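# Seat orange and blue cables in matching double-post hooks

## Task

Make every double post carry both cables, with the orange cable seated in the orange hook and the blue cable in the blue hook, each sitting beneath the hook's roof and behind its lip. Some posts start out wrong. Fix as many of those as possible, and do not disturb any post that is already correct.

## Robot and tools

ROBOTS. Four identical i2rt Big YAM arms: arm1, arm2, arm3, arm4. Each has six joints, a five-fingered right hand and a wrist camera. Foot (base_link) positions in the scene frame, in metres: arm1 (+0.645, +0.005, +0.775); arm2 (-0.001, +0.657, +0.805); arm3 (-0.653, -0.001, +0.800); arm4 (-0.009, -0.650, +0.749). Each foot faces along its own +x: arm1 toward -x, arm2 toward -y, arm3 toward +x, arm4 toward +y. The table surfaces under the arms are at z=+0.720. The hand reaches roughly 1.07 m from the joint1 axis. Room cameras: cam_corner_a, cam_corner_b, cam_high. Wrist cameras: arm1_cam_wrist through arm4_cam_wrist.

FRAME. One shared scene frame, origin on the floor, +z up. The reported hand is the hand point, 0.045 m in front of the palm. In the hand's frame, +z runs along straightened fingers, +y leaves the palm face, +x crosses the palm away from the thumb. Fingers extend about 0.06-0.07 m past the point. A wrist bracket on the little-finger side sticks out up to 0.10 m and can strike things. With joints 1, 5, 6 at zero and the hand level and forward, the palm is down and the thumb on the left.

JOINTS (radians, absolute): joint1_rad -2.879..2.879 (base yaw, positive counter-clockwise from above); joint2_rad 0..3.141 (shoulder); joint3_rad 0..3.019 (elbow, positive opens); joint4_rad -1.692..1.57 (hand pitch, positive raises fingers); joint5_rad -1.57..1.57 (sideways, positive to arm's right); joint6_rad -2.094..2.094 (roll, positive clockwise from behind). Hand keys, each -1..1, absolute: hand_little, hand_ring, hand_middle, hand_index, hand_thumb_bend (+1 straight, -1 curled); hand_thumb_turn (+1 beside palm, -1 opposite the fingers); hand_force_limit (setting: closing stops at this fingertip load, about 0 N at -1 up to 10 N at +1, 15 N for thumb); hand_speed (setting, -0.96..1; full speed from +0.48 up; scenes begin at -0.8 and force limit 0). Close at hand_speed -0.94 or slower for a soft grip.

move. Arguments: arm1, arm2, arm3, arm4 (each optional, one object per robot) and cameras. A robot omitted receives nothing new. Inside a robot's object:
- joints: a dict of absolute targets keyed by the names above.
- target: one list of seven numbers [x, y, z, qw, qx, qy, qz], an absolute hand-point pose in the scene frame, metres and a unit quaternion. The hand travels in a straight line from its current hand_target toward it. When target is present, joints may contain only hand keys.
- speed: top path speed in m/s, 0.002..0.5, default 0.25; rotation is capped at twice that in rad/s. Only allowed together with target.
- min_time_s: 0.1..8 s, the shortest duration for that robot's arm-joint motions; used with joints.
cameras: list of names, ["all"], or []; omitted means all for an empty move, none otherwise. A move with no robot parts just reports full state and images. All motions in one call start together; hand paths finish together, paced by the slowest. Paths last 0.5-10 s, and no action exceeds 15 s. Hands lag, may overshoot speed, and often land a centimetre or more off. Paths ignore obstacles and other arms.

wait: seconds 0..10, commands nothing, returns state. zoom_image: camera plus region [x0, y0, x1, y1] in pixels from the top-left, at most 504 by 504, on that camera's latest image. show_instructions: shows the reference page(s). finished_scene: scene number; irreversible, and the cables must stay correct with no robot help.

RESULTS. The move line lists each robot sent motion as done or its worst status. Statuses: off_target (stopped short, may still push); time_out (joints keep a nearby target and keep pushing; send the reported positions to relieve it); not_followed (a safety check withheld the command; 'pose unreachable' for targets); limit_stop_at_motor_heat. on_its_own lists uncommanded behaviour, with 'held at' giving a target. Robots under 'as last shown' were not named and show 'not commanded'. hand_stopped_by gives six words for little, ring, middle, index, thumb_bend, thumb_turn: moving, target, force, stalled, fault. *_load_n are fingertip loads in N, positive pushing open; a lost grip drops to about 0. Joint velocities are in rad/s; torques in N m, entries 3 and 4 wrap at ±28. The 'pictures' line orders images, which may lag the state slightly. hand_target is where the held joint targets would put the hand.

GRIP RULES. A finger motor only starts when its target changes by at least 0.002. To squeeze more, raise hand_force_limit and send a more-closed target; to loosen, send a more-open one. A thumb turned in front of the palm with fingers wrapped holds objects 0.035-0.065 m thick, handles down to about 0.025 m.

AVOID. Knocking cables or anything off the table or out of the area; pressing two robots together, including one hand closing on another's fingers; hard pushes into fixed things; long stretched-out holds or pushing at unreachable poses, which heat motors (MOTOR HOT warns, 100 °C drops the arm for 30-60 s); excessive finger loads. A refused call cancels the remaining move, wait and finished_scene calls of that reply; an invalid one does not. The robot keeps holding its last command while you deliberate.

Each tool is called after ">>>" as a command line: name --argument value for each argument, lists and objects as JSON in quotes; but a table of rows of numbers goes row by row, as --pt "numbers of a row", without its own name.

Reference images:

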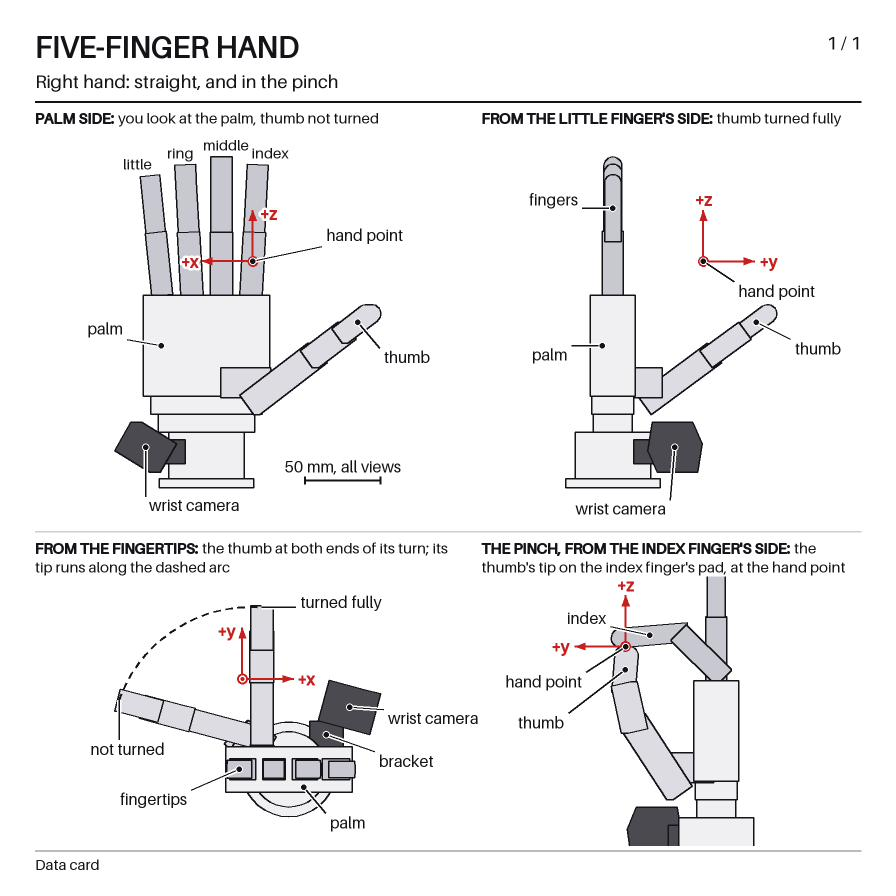

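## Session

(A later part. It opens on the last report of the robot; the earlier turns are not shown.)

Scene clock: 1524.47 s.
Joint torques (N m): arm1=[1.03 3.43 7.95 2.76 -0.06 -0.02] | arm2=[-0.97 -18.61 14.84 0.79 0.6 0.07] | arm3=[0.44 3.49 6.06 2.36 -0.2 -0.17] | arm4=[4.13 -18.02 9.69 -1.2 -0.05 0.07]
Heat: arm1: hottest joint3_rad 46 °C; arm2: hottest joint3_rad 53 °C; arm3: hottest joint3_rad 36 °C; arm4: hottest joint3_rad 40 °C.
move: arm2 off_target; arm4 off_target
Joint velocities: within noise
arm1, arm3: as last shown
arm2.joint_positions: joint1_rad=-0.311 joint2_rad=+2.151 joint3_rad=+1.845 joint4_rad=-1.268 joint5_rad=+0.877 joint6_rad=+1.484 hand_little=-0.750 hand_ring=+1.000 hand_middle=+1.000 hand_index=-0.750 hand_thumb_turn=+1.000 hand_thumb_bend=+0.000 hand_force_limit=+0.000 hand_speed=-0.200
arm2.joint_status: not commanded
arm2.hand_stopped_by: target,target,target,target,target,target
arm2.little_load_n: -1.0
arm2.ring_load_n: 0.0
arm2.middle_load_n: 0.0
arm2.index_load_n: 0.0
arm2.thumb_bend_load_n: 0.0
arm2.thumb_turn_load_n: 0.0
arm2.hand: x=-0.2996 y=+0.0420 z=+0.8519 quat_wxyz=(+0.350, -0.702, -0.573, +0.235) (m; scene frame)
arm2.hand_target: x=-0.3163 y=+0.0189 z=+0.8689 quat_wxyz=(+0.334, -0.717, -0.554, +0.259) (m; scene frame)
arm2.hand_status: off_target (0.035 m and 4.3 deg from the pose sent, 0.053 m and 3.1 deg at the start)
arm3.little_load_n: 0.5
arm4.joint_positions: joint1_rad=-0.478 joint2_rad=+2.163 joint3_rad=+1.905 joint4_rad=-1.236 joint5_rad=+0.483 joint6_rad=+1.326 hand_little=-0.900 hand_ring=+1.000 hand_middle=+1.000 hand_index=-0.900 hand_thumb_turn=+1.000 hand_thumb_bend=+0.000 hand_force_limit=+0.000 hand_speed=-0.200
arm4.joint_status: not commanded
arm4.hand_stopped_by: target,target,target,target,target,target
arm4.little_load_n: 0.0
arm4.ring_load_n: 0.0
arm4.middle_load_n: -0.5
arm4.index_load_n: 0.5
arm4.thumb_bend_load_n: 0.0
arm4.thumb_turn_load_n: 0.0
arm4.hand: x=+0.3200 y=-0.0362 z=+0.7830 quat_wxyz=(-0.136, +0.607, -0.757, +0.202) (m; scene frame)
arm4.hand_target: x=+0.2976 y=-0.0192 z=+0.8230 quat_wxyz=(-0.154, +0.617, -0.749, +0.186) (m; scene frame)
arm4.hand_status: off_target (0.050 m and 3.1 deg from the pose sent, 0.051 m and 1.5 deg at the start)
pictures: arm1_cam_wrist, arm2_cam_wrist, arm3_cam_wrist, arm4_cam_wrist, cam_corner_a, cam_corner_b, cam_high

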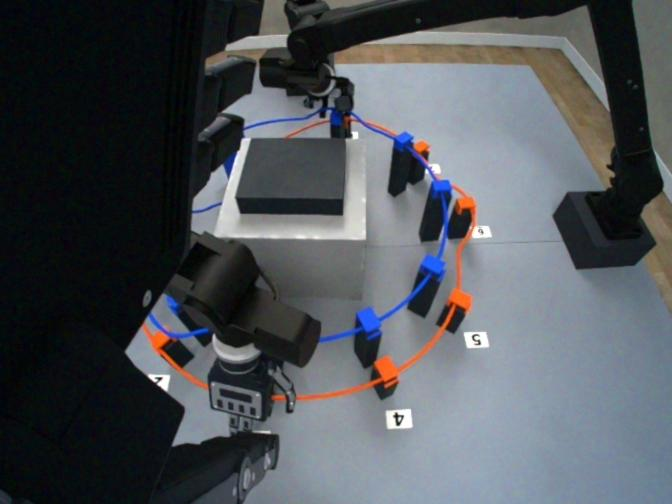

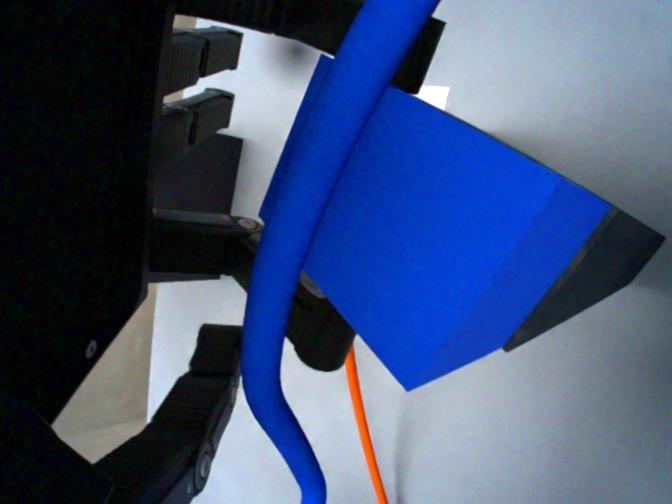

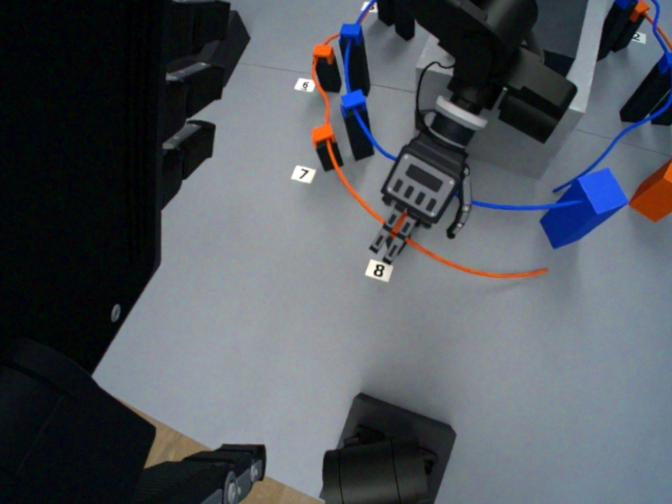

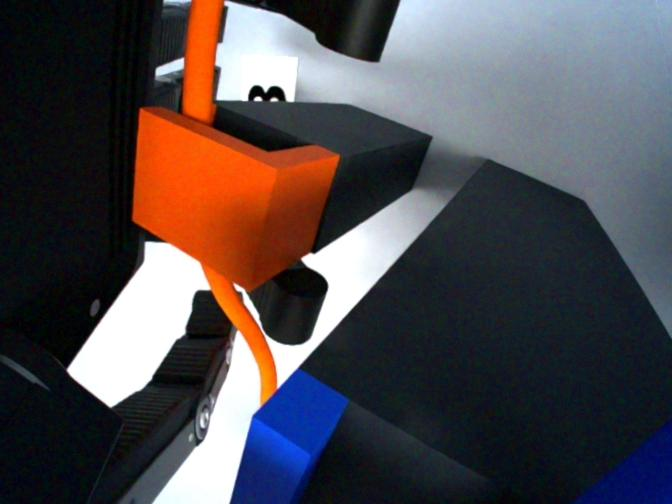

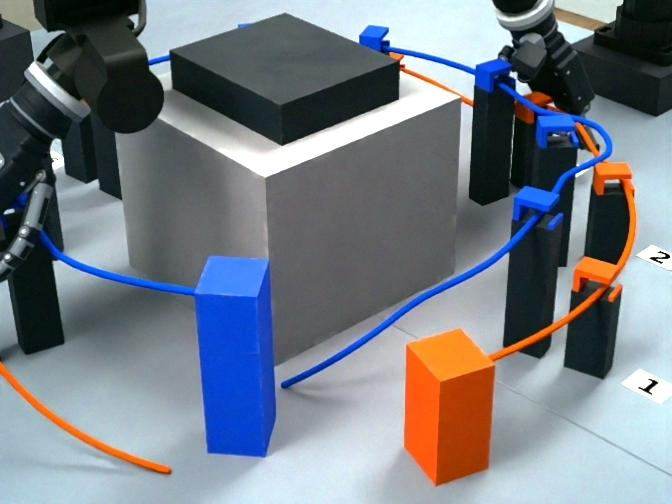

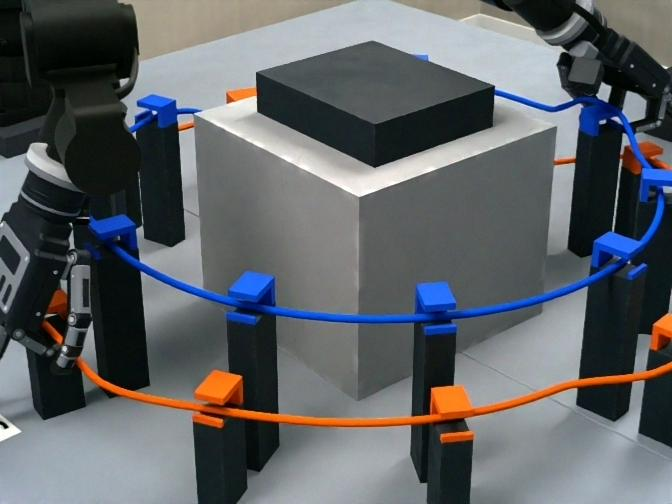

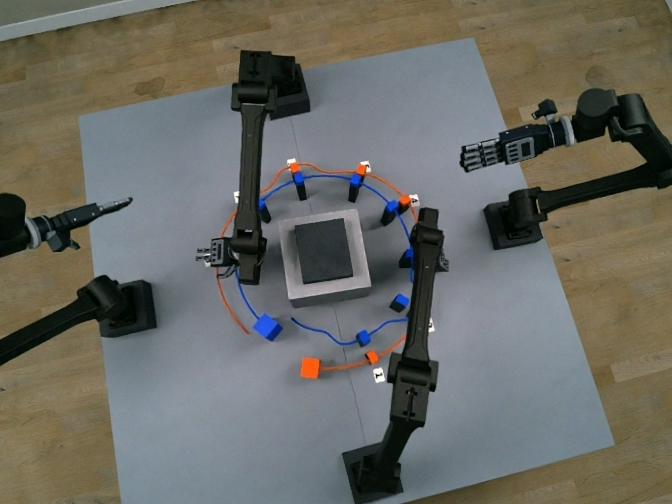

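>>> move --arm2 '{"target": [-0.2745, 0.0130, 0.868, -0.3344, 0.7171, 0.5542, -0.2584], "speed": 0.1}' --arm4 '{"target": [0.3080, -0.0225, 0.843, -0.1539, 0.6172, -0.7487, 0.1867], "speed": 0.06, "joints": {"hand_index": -0.66, "hand_little": -0.66, "hand_speed": -0.6}}' --cameras '["all"]'

>>> zoom_image --camera "cam_corner_a" --region '[510, 80, 570, 130]'

>>> zoom_image --camera "cam_corner_b" --region '[15, 280, 85, 380]'

>>> zoom_image --camera "arm4_cam_wrist" --region '[60, 0, 420, 300]'

>>> zoom_image --camera "arm3_cam_wrist" --region '[320, 60, 480, 280]'

>>> zoom_image --camera "cam_corner_b" --region '[540, 40, 672, 200]'

Scene clock: 1594.70 s.
Joint torques (N m): arm1=[0.97 3.49 7.92 2.73 -0.07 -0.03] | arm2=[-0.32 -18.9 13.59 -0.08 0.66 0.06] | arm3=[0.32 3.19 6.01 2.61 -0.16 -0.24] | arm4=[1.9 -18.43 10.37 -0.79 0.26 -0.12]
Heat: arm1: hottest joint3_rad 46 °C; arm2: hottest joint3_rad 56 °C; arm3: hottest joint3_rad 35 °C; arm4: hottest joint2_rad 41 °C.
move: arm2 off_target; arm4 off_target
Joint velocities: within noise
arm1, arm3: as last shown
arm2.joint_positions: joint1_rad=-0.263 joint2_rad=+2.151 joint3_rad=+1.854 joint4_rad=-1.322 joint5_rad=+0.877 joint6_rad=+1.583 hand_little=-0.750 hand_ring=+1.000 hand_middle=+1.000 hand_index=-0.750 hand_thumb_turn=+1.000 hand_thumb_bend=+0.000 hand_force_limit=+0.000 hand_speed=-0.200
arm2.joint_status: not commanded
arm2.hand_stopped_by: target,target,target,target,target,target
arm2.little_load_n: 0.0
arm2.ring_load_n: 0.0
arm2.middle_load_n: -0.5
arm2.index_load_n: 0.0
arm2.thumb_bend_load_n: 0.0
arm2.thumb_turn_load_n: 0.0
arm2.hand: x=-0.2700 y=+0.0324 z=+0.8564 quat_wxyz=(+0.344, -0.710, -0.563, +0.244) (m; scene frame)
arm2.hand_target: x=-0.2740 y=+0.0141 z=+0.8684 quat_wxyz=(+0.334, -0.717, -0.555, +0.259) (m; scene frame)
arm2.hand_status: off_target (0.023 m and 2.4 deg from the pose sent, 0.042 m and 4.3 deg at the start)
arm3.little_load_n: 0.0
arm4.joint_positions: joint1_rad=-0.468 joint2_rad=+2.157 joint3_rad=+1.926 joint4_rad=-1.279 joint5_rad=+0.474 joint6_rad=+1.326 hand_little=-0.660 hand_ring=+1.000 hand_middle=+1.000 hand_index=-0.660 hand_thumb_turn=+1.000 hand_thumb_bend=+0.000 hand_force_limit=+0.000 hand_speed=-0.600
arm4.joint_status: all done
arm4.hand_stopped_by: target,target,target,target,target,target
arm4.little_load_n: 0.5
arm4.ring_load_n: 0.0
arm4.middle_load_n: 0.0
arm4.index_load_n: 0.0
arm4.thumb_bend_load_n: 0.0
arm4.thumb_turn_load_n: 0.0
arm4.hand: x=+0.3103 y=-0.0354 z=+0.7936 quat_wxyz=(-0.128, +0.613, -0.753, +0.200) (m; scene frame)
arm4.hand_target: x=+0.3075 y=-0.0238 z=+0.8421 quat_wxyz=(-0.154, +0.617, -0.749, +0.187) (m; scene frame)
arm4.hand_status: off_target (0.051 m and 3.4 deg from the pose sent, 0.063 m and 3.1 deg at the start)
pictures: arm1_cam_wrist, arm2_cam_wrist, arm3_cam_wrist, arm4_cam_wrist, cam_corner_a, cam_corner_b, cam_high

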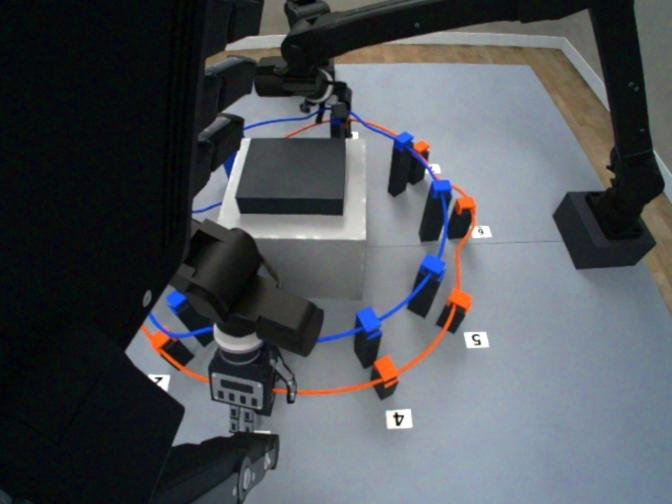

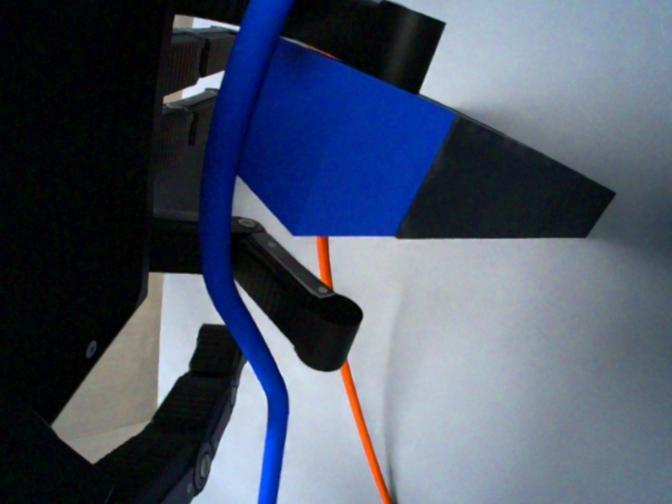

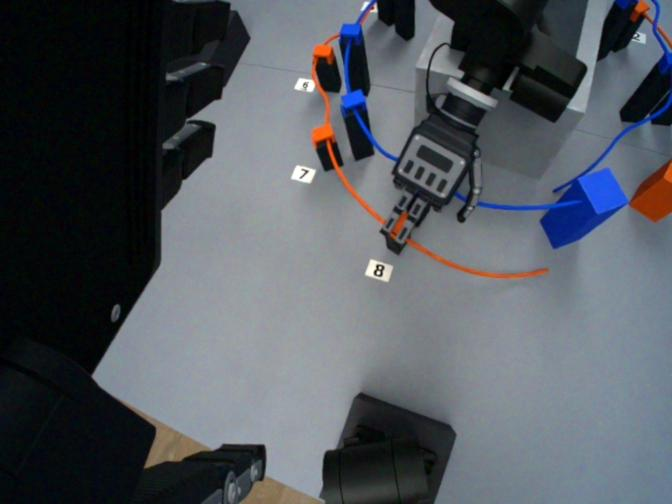

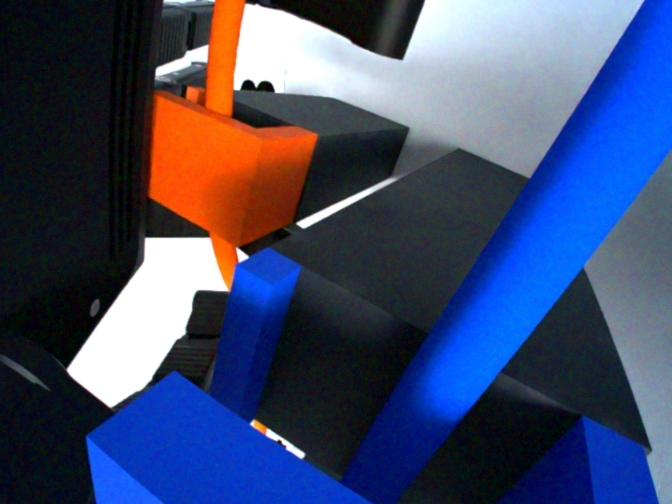

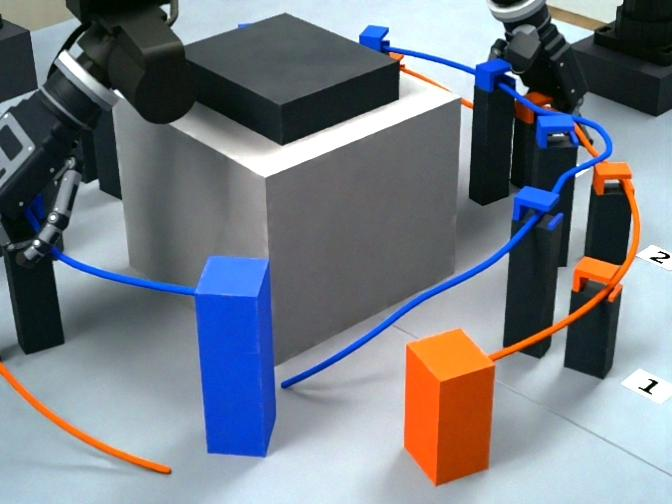

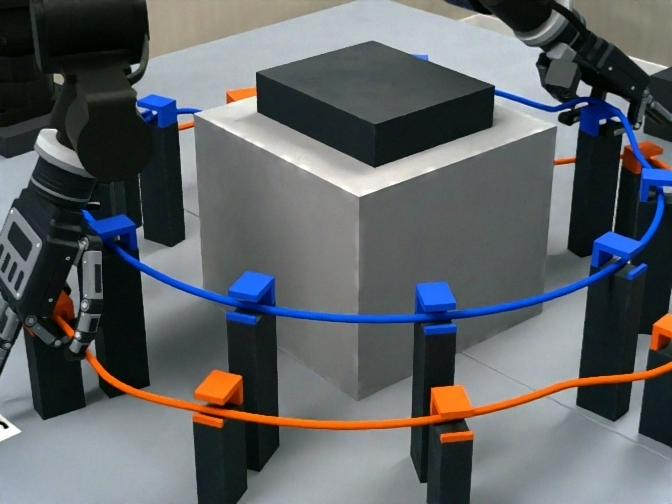

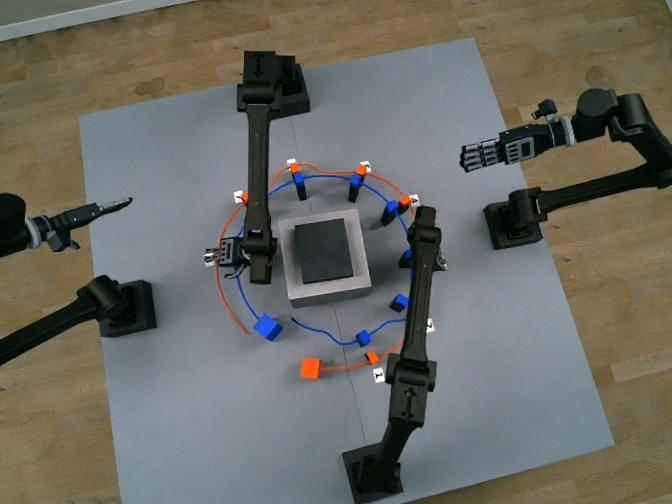

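Scaled by 8.400.

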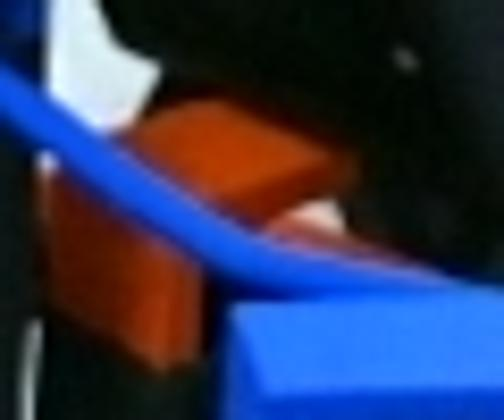

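Scaled by 5.040.

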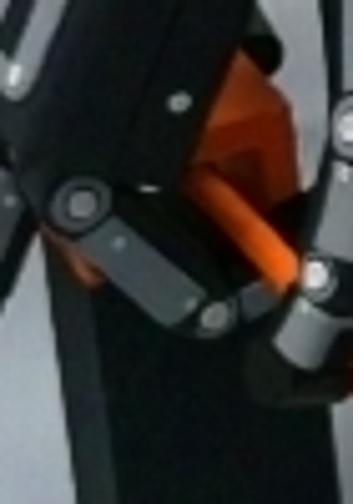

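Scaled by 1.400 from the camera's 672x504 image, which has a finer 960x720 frame.

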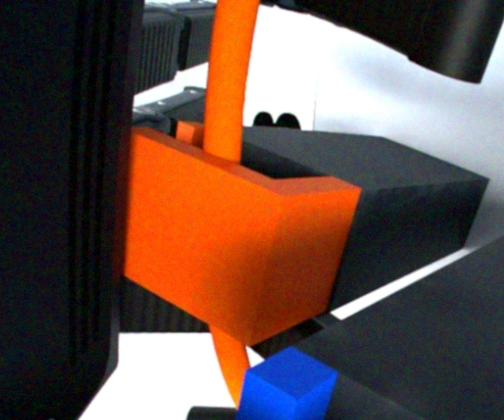

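Scaled by 2.291 from the camera's 672x504 image, which has a finer 960x720 frame.

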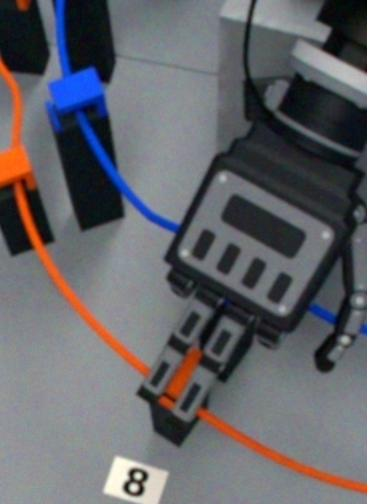

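Scaled by 3.150.

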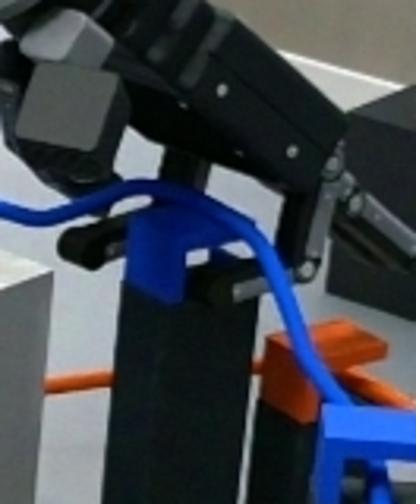

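>>> zoom_image --camera "cam_corner_b" --region '[18, 285, 88, 355]'

>>> zoom_image --camera "arm4_cam_wrist" --region '[130, 50, 330, 290]'

>>> zoom_image --camera "arm2_cam_wrist" --region '[160, 0, 460, 400]'

>>> zoom_image --camera "cam_corner_b" --region '[550, 80, 640, 160]'

>>> zoom_image --camera "cam_corner_a" --region '[0, 160, 110, 290]'

Scaled by 7.200.

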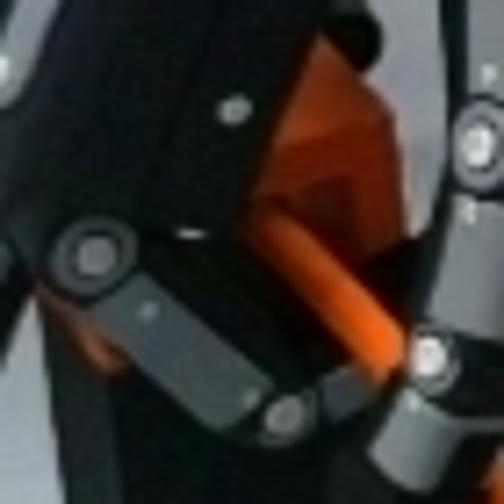

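Scaled by 2.100 from the camera's 672x504 image, which has a finer 960x720 frame.

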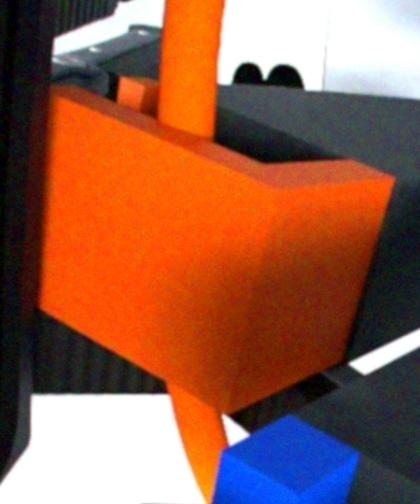

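Scaled by 1.260 from the camera's 672x504 image, which has a finer 960x720 frame.

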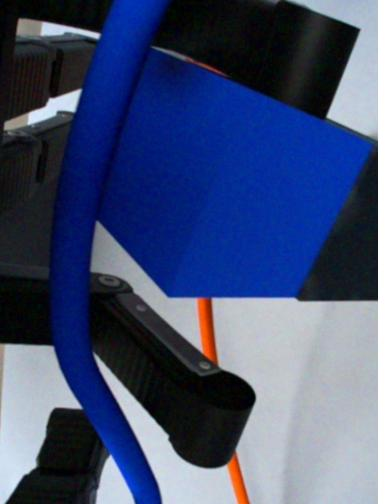

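Scaled by 5.600.

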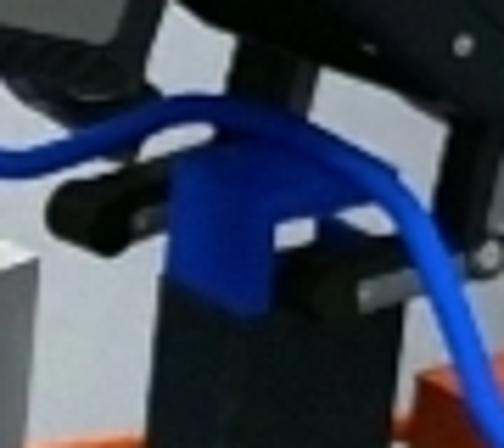

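Scaled by 3.877.

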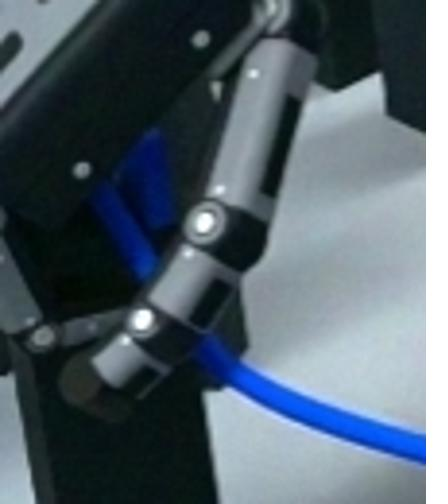

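>>> move --arm2 '{"target": [-0.2745, 0.0130, 0.900, -0.3344, 0.7171, 0.5542, -0.2584], "speed": 0.1, "joints": {"hand_index": -1.0, "hand_little": -1.0}}' --arm4 '{"joints": {"hand_index": -0.3, "hand_little": -0.3, "hand_speed": -0.7}}' --cameras '["arm2_cam_wrist", "arm4_cam_wrist", "arm3_cam_wrist", "cam_corner_a", "cam_corner_b"]'

>>> zoom_image --camera "cam_corner_b" --region '[18, 285, 88, 355]'

>>> zoom_image --camera "arm4_cam_wrist" --region '[130, 50, 330, 290]'

>>> zoom_image --camera "cam_corner_b" --region '[550, 60, 660, 170]'

>>> zoom_image --camera "cam_corner_a" --region '[0, 150, 110, 280]'

Scene clock: 1642.97 s.
Joint torques (N m): arm1=[1.08 3.55 7.97 2.76 -0.07 -0.03] | arm2=[0.67 -21.3 13.6 -0.23 0.59 0.1] | arm3=[0.03 3.72 6.08 2.54 -0.16 -0.24] | arm4=[1.49 -17.9 10.33 -0.58 0.38 -0.12]
Heat: arm1: hottest joint3_rad 46 °C; arm2: hottest joint3_rad 52 °C; arm3: hottest joint3_rad 35 °C; arm4: hottest joint3_rad 42 °C.
move: arm2 off_target; arm4 done
Joint velocities: within noise
arm1.joint_positions: joint1_rad=-0.101 joint2_rad=+0.618 joint3_rad=+1.410 joint4_rad=-1.166 joint5_rad=-0.048 joint6_rad=-1.339 hand_little=+1.000 hand_ring=+1.000 hand_middle=+1.000 hand_index=+1.000 hand_thumb_turn=+1.000 hand_thumb_bend=+1.000 hand_force_limit=+0.000 hand_speed=-0.800
arm1.joint_status: not commanded
arm1.hand_stopped_by: target,target,target,target,target,target
arm1.little_load_n: 0.0
arm1.ring_load_n: 0.0
arm1.middle_load_n: 0.0
arm1.index_load_n: 0.0
arm1.thumb_bend_load_n: 0.0
arm1.thumb_turn_load_n: 0.0
arm1.hand: x=+0.3923 y=+0.0856 z=+1.3095 quat_wxyz=(-0.558, +0.140, +0.817, -0.048) (m; scene frame)
arm1.hand_target: x=+0.3943 y=+0.0854 z=+1.3195 quat_wxyz=(-0.567, +0.139, +0.811, -0.049) (m; scene frame)
arm1.hand_status: not commanded
arm2.joint_positions: joint1_rad=-0.265 joint2_rad=+2.153 joint3_rad=+1.898 joint4_rad=-1.393 joint5_rad=+0.878 joint6_rad=+1.584 hand_little=-0.889 hand_ring=+1.000 hand_middle=+1.000 hand_index=-1.000 hand_thumb_turn=+1.000 hand_thumb_bend=+0.000 hand_force_limit=+0.000 hand_speed=-0.200
arm2.joint_status: hand_little off_target (ended at -0.889, target -1.000); the others done
arm2.hand_stopped_by: force,target,target,target,target,target
arm2.little_load_n: 0.0
arm2.ring_load_n: 0.0
arm2.middle_load_n: 0.0
arm2.index_load_n: 0.5
arm2.thumb_bend_load_n: 0.0
arm2.thumb_turn_load_n: 0.0
arm2.hand: x=-0.2713 y=+0.0351 z=+0.8713 quat_wxyz=(+0.353, -0.707, -0.566, +0.234) (m; scene frame)
arm2.hand_target: x=-0.2739 y=+0.0148 z=+0.9006 quat_wxyz=(+0.334, -0.717, -0.554, +0.259) (m; scene frame)
arm2.hand_status: off_target (0.036 m and 3.9 deg from the pose sent, 0.048 m and 2.3 deg at the start)
arm3: as last shown
arm4.joint_positions: joint1_rad=-0.463 joint2_rad=+2.151 joint3_rad=+1.926 joint4_rad=-1.285 joint5_rad=+0.470 joint6_rad=+1.326 hand_little=-0.300 hand_ring=+1.000 hand_middle=+1.000 hand_index=-0.300 hand_thumb_turn=+1.000 hand_thumb_bend=+0.000 hand_force_limit=+0.000 hand_speed=-0.700
arm4.joint_status: all done
arm4.hand_stopped_by: target,target,target,target,target,target
arm4.little_load_n: 0.0
arm4.ring_load_n: 0.0
arm4.middle_load_n: 0.0
arm4.index_load_n: -0.5
arm4.thumb_bend_load_n: 0.0
arm4.thumb_turn_load_n: 0.0
arm4.hand: x=+0.3060 y=-0.0347 z=+0.7969 quat_wxyz=(-0.127, +0.615, -0.752, +0.199) (m; scene frame)
arm4.hand_target: x=+0.3075 y=-0.0239 z=+0.8421 quat_wxyz=(-0.154, +0.617, -0.749, +0.187) (m; scene frame)
arm4.hand_status: not commanded
pictures: arm2_cam_wrist, arm3_cam_wrist, arm4_cam_wrist, cam_corner_a, cam_corner_b

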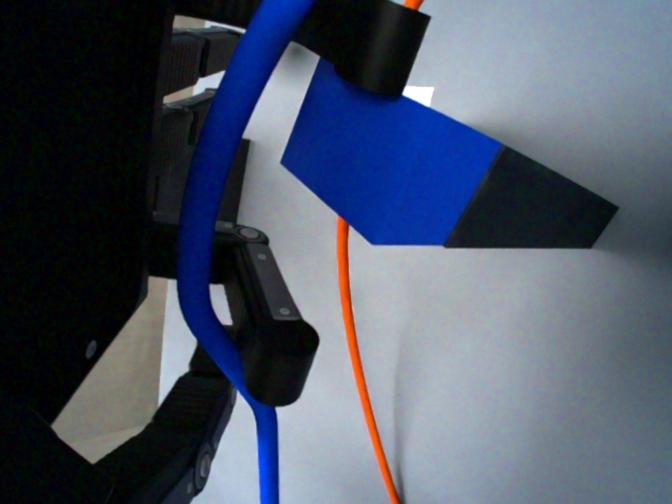

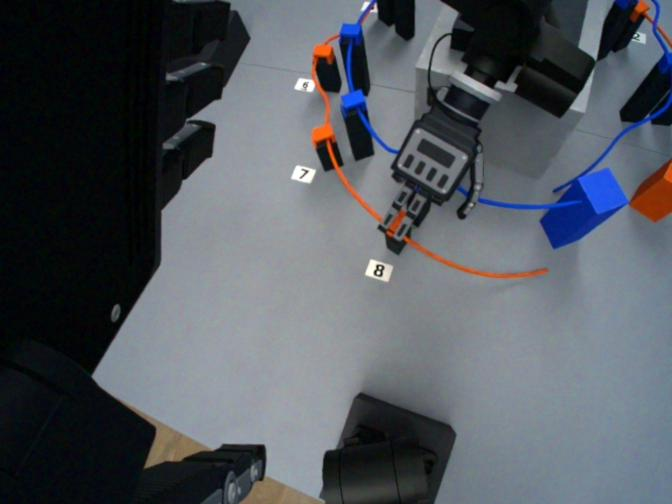

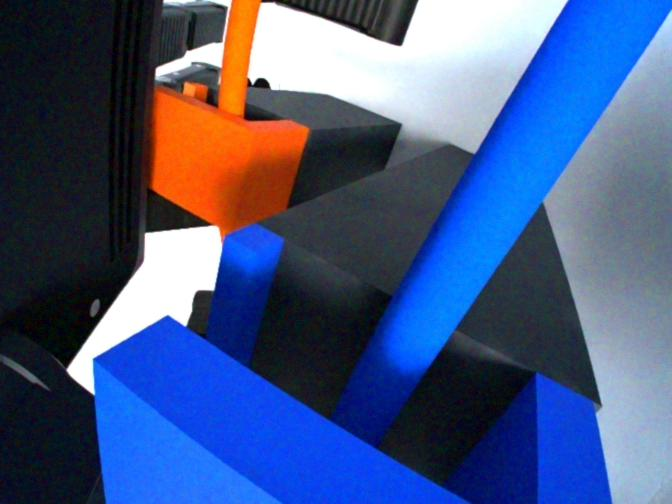

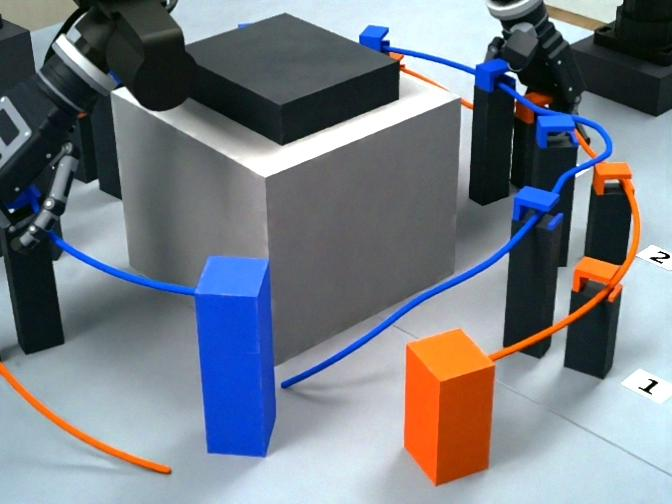

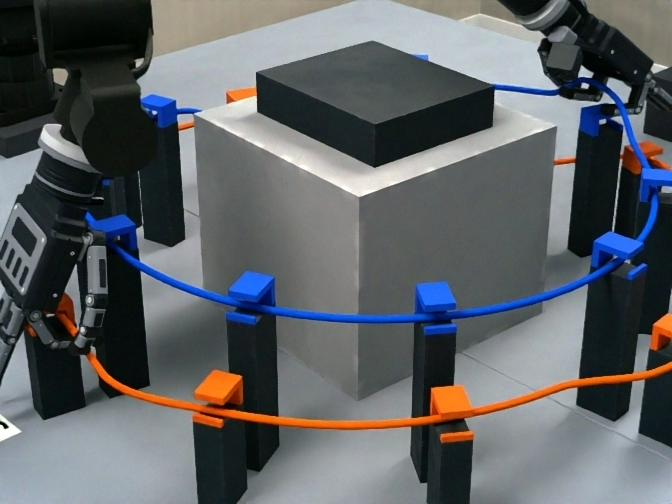

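Scaled by 7.200.

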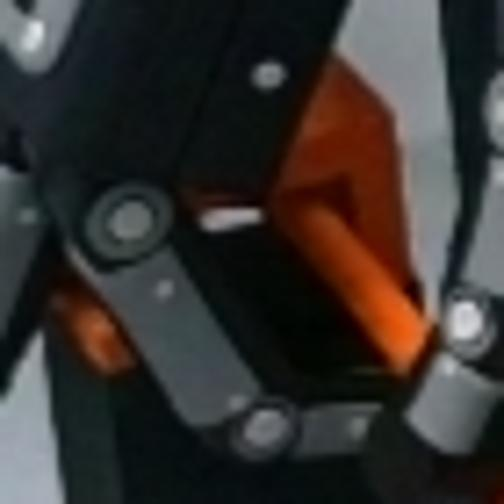

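Scaled by 2.100 from the camera's 672x504 image, which has a finer 960x720 frame.

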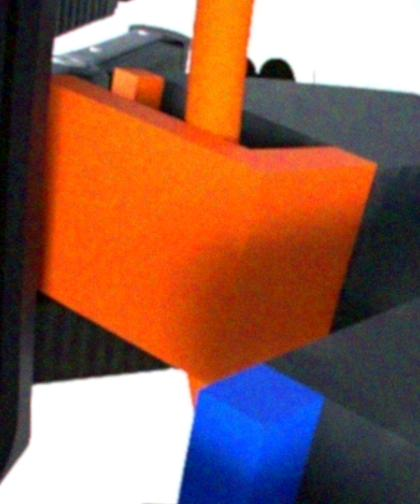

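Scaled by 4.582.

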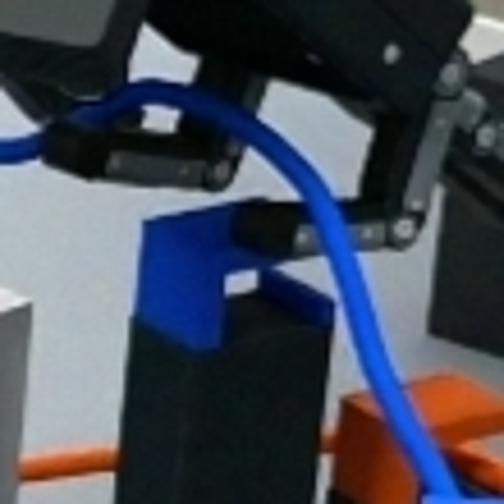

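Scaled by 3.877.

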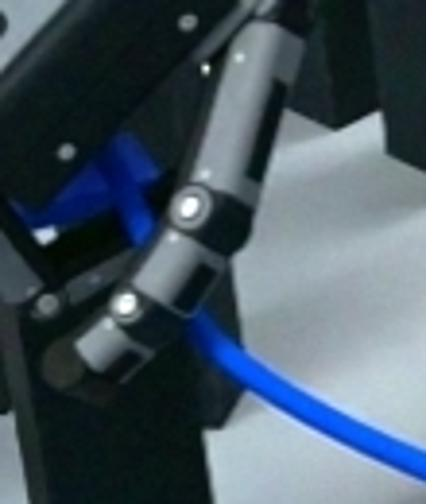

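>>> move --arm2 '{"target": [-0.301, 0.0180, 0.864, -0.3344, 0.7171, 0.5542, -0.2584], "speed": 0.06, "joints": {"hand_little": -1.0, "hand_force_limit": 0.6}}' --arm4 '{"joints": {"hand_index": 1.0, "hand_little": 1.0, "hand_speed": -0.4}}' --cameras '["arm2_cam_wrist", "arm4_cam_wrist", "arm3_cam_wrist", "cam_corner_a", "cam_corner_b"]'

>>> zoom_image --camera "cam_corner_b" --region '[18, 285, 88, 355]'

>>> zoom_image --camera "arm4_cam_wrist" --region '[130, 50, 330, 290]'

>>> zoom_image --camera "cam_corner_b" --region '[550, 60, 660, 170]'

>>> zoom_image --camera "cam_corner_a" --region '[0, 150, 110, 280]'

Scene clock: 1662.53 s.
Joint torques (N m): arm1=[1.03 3.55 7.97 2.73 -0.07 -0.02] | arm2=[-1.61 -19.31 9.87 3.34 0.87 0.42] | arm3=[0.67 3.08 5.97 2.55 -0.16 -0.24] | arm4=[1.44 -17.67 10.35 -0.13 0.33 -0.07]
Heat: arm1: hottest joint3_rad 46 °C; arm2: hottest joint3_rad 54 °C; arm3: hottest joint3_rad 35 °C; arm4: hottest joint3_rad 42 °C.
move: arm2 off_target; arm4 done
Joint velocities: within noise
arm1, arm3: as last shown
arm2.joint_positions: joint1_rad=-0.278 joint2_rad=+2.153 joint3_rad=+1.890 joint4_rad=-1.355 joint5_rad=+0.872 joint6_rad=+1.493 hand_little=-0.889 hand_ring=+1.000 hand_middle=+1.000 hand_index=-1.000 hand_thumb_turn=+1.000 hand_thumb_bend=+0.000 hand_force_limit=+0.600 hand_speed=-0.200
arm2.joint_status: hand_little off_target (ended at -0.889, target -1.000); the others done
arm2.hand_stopped_by: force,target,target,target,target,target
arm2.little_load_n: -3.0
arm2.ring_load_n: 0.0
arm2.middle_load_n: 0.0
arm2.index_load_n: 0.0
arm2.thumb_bend_load_n: 0.0
arm2.thumb_turn_load_n: 0.0
arm2.hand: x=-0.2770 y=+0.0369 z=+0.8667 quat_wxyz=(+0.355, -0.690, -0.590, +0.225) (m; scene frame)
arm2.hand_target: x=-0.3005 y=+0.0200 z=+0.8656 quat_wxyz=(+0.335, -0.717, -0.554, +0.258) (m; scene frame)
arm2.hand_status: off_target (0.031 m and 6.8 deg from the pose sent, 0.035 m and 3.9 deg at the start)
arm4.joint_positions: joint1_rad=-0.462 joint2_rad=+2.149 joint3_rad=+1.926 joint4_rad=-1.296 joint5_rad=+0.472 joint6_rad=+1.322 hand_little=+1.000 hand_ring=+1.000 hand_middle=+1.000 hand_index=+1.000 hand_thumb_turn=+1.000 hand_thumb_bend=+0.000 hand_force_limit=+0.000 hand_speed=-0.400
arm4.joint_status: all done
arm4.hand_stopped_by: target,target,target,target,target,target
arm4.little_load_n: 0.0
arm4.ring_load_n: 0.0
arm4.middle_load_n: 0.0
arm4.index_load_n: 0.0
arm4.thumb_bend_load_n: 0.5
arm4.thumb_turn_load_n: 0.0
arm4.hand: x=+0.3048 y=-0.0377 z=+0.7978 quat_wxyz=(-0.123, +0.618, -0.750, +0.202) (m; scene frame)
arm4.hand_target: x=+0.3076 y=-0.0239 z=+0.8421 quat_wxyz=(-0.154, +0.617, -0.749, +0.187) (m; scene frame)
arm4.hand_status: not commanded
pictures: arm2_cam_wrist, arm3_cam_wrist, arm4_cam_wrist, cam_corner_a, cam_corner_b

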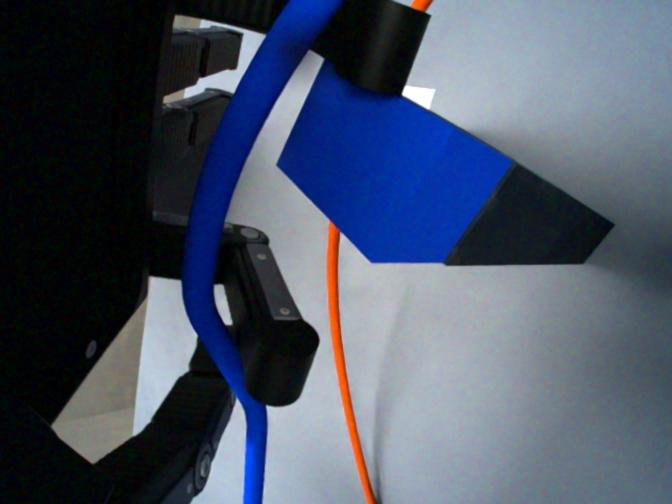

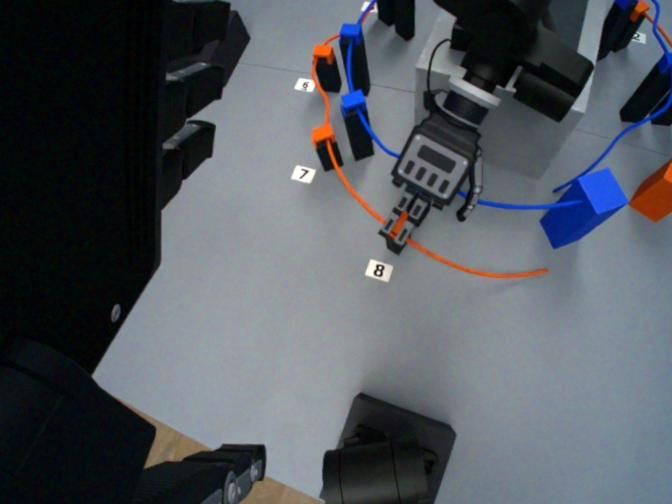

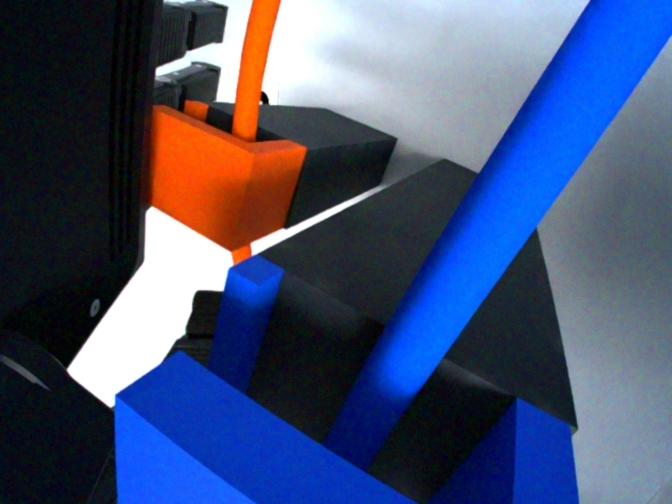

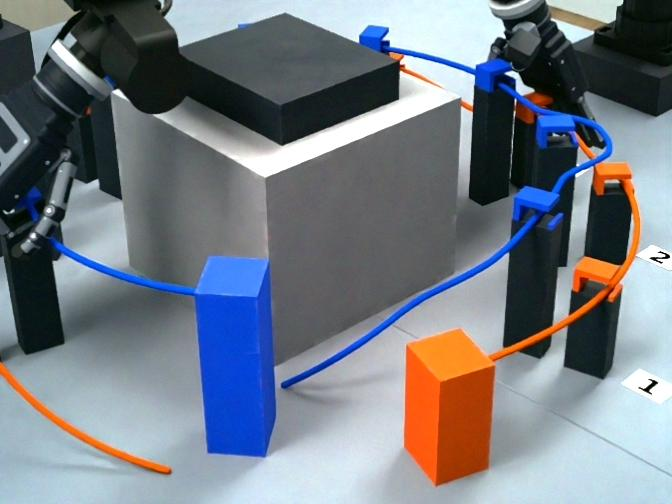

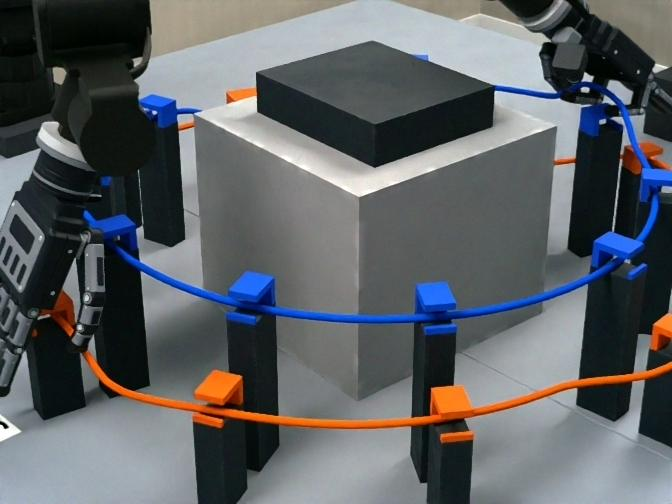

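Scaled by 7.200.

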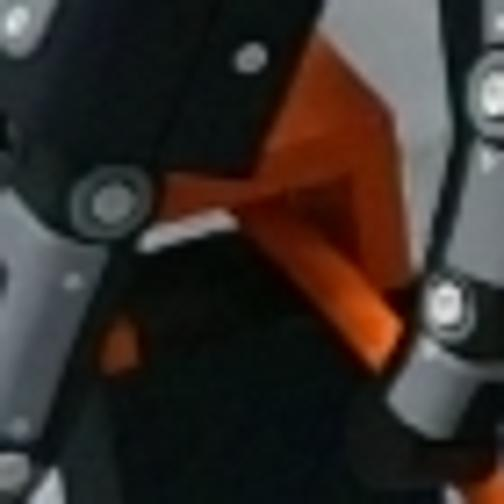

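Scaled by 2.100 from the camera's 672x504 image, which has a finer 960x720 frame.

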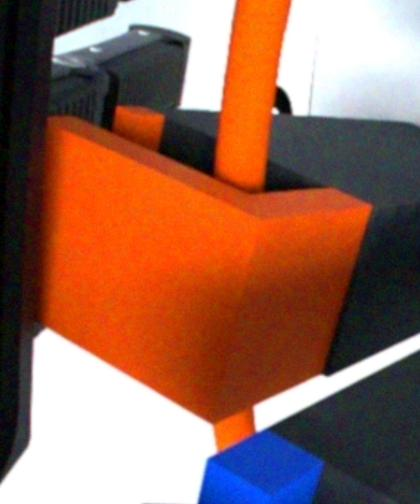

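Scaled by 4.582.

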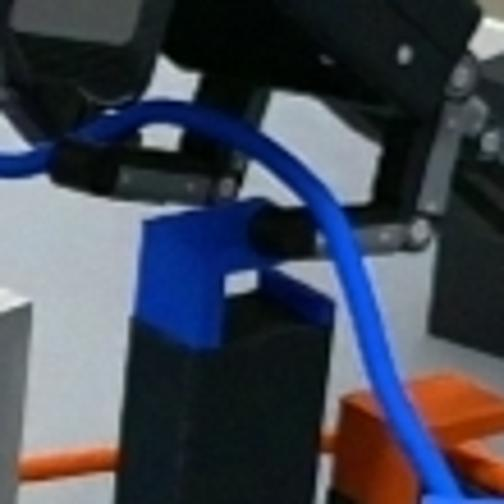

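Scaled by 3.877.

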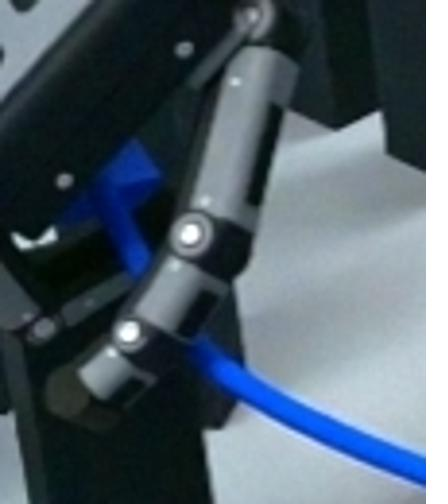

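>>> zoom_image --camera "arm2_cam_wrist" --region '[240, 0, 460, 180]'

>>> zoom_image --camera "cam_corner_b" --region '[575, 80, 645, 150]'

>>> zoom_image --camera "arm3_cam_wrist" --region '[360, 110, 500, 270]'

Scaled by 2.291 from the camera's 672x504 image, which has a finer 960x720 frame.

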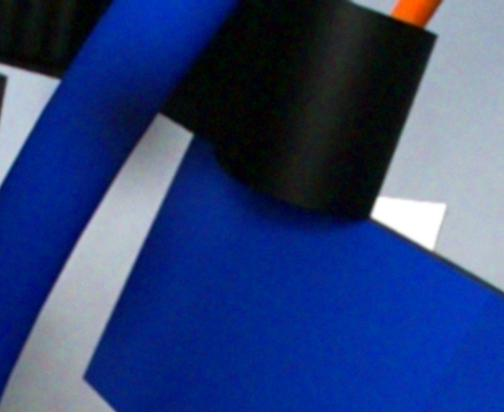

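Scaled by 7.200.

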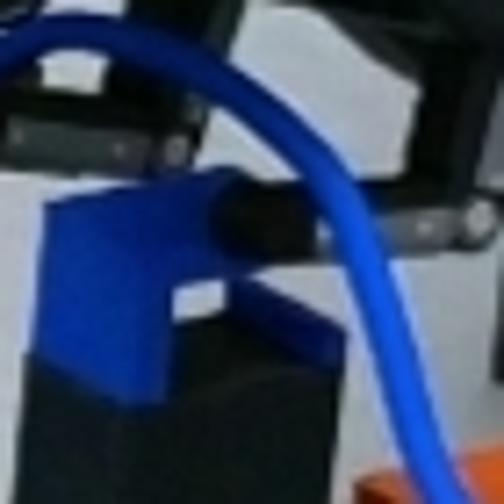

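Scaled by 3.150 from the camera's 672x504 image, which has a finer 960x720 frame.

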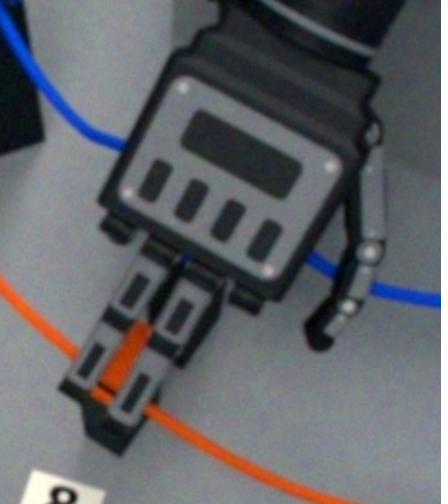

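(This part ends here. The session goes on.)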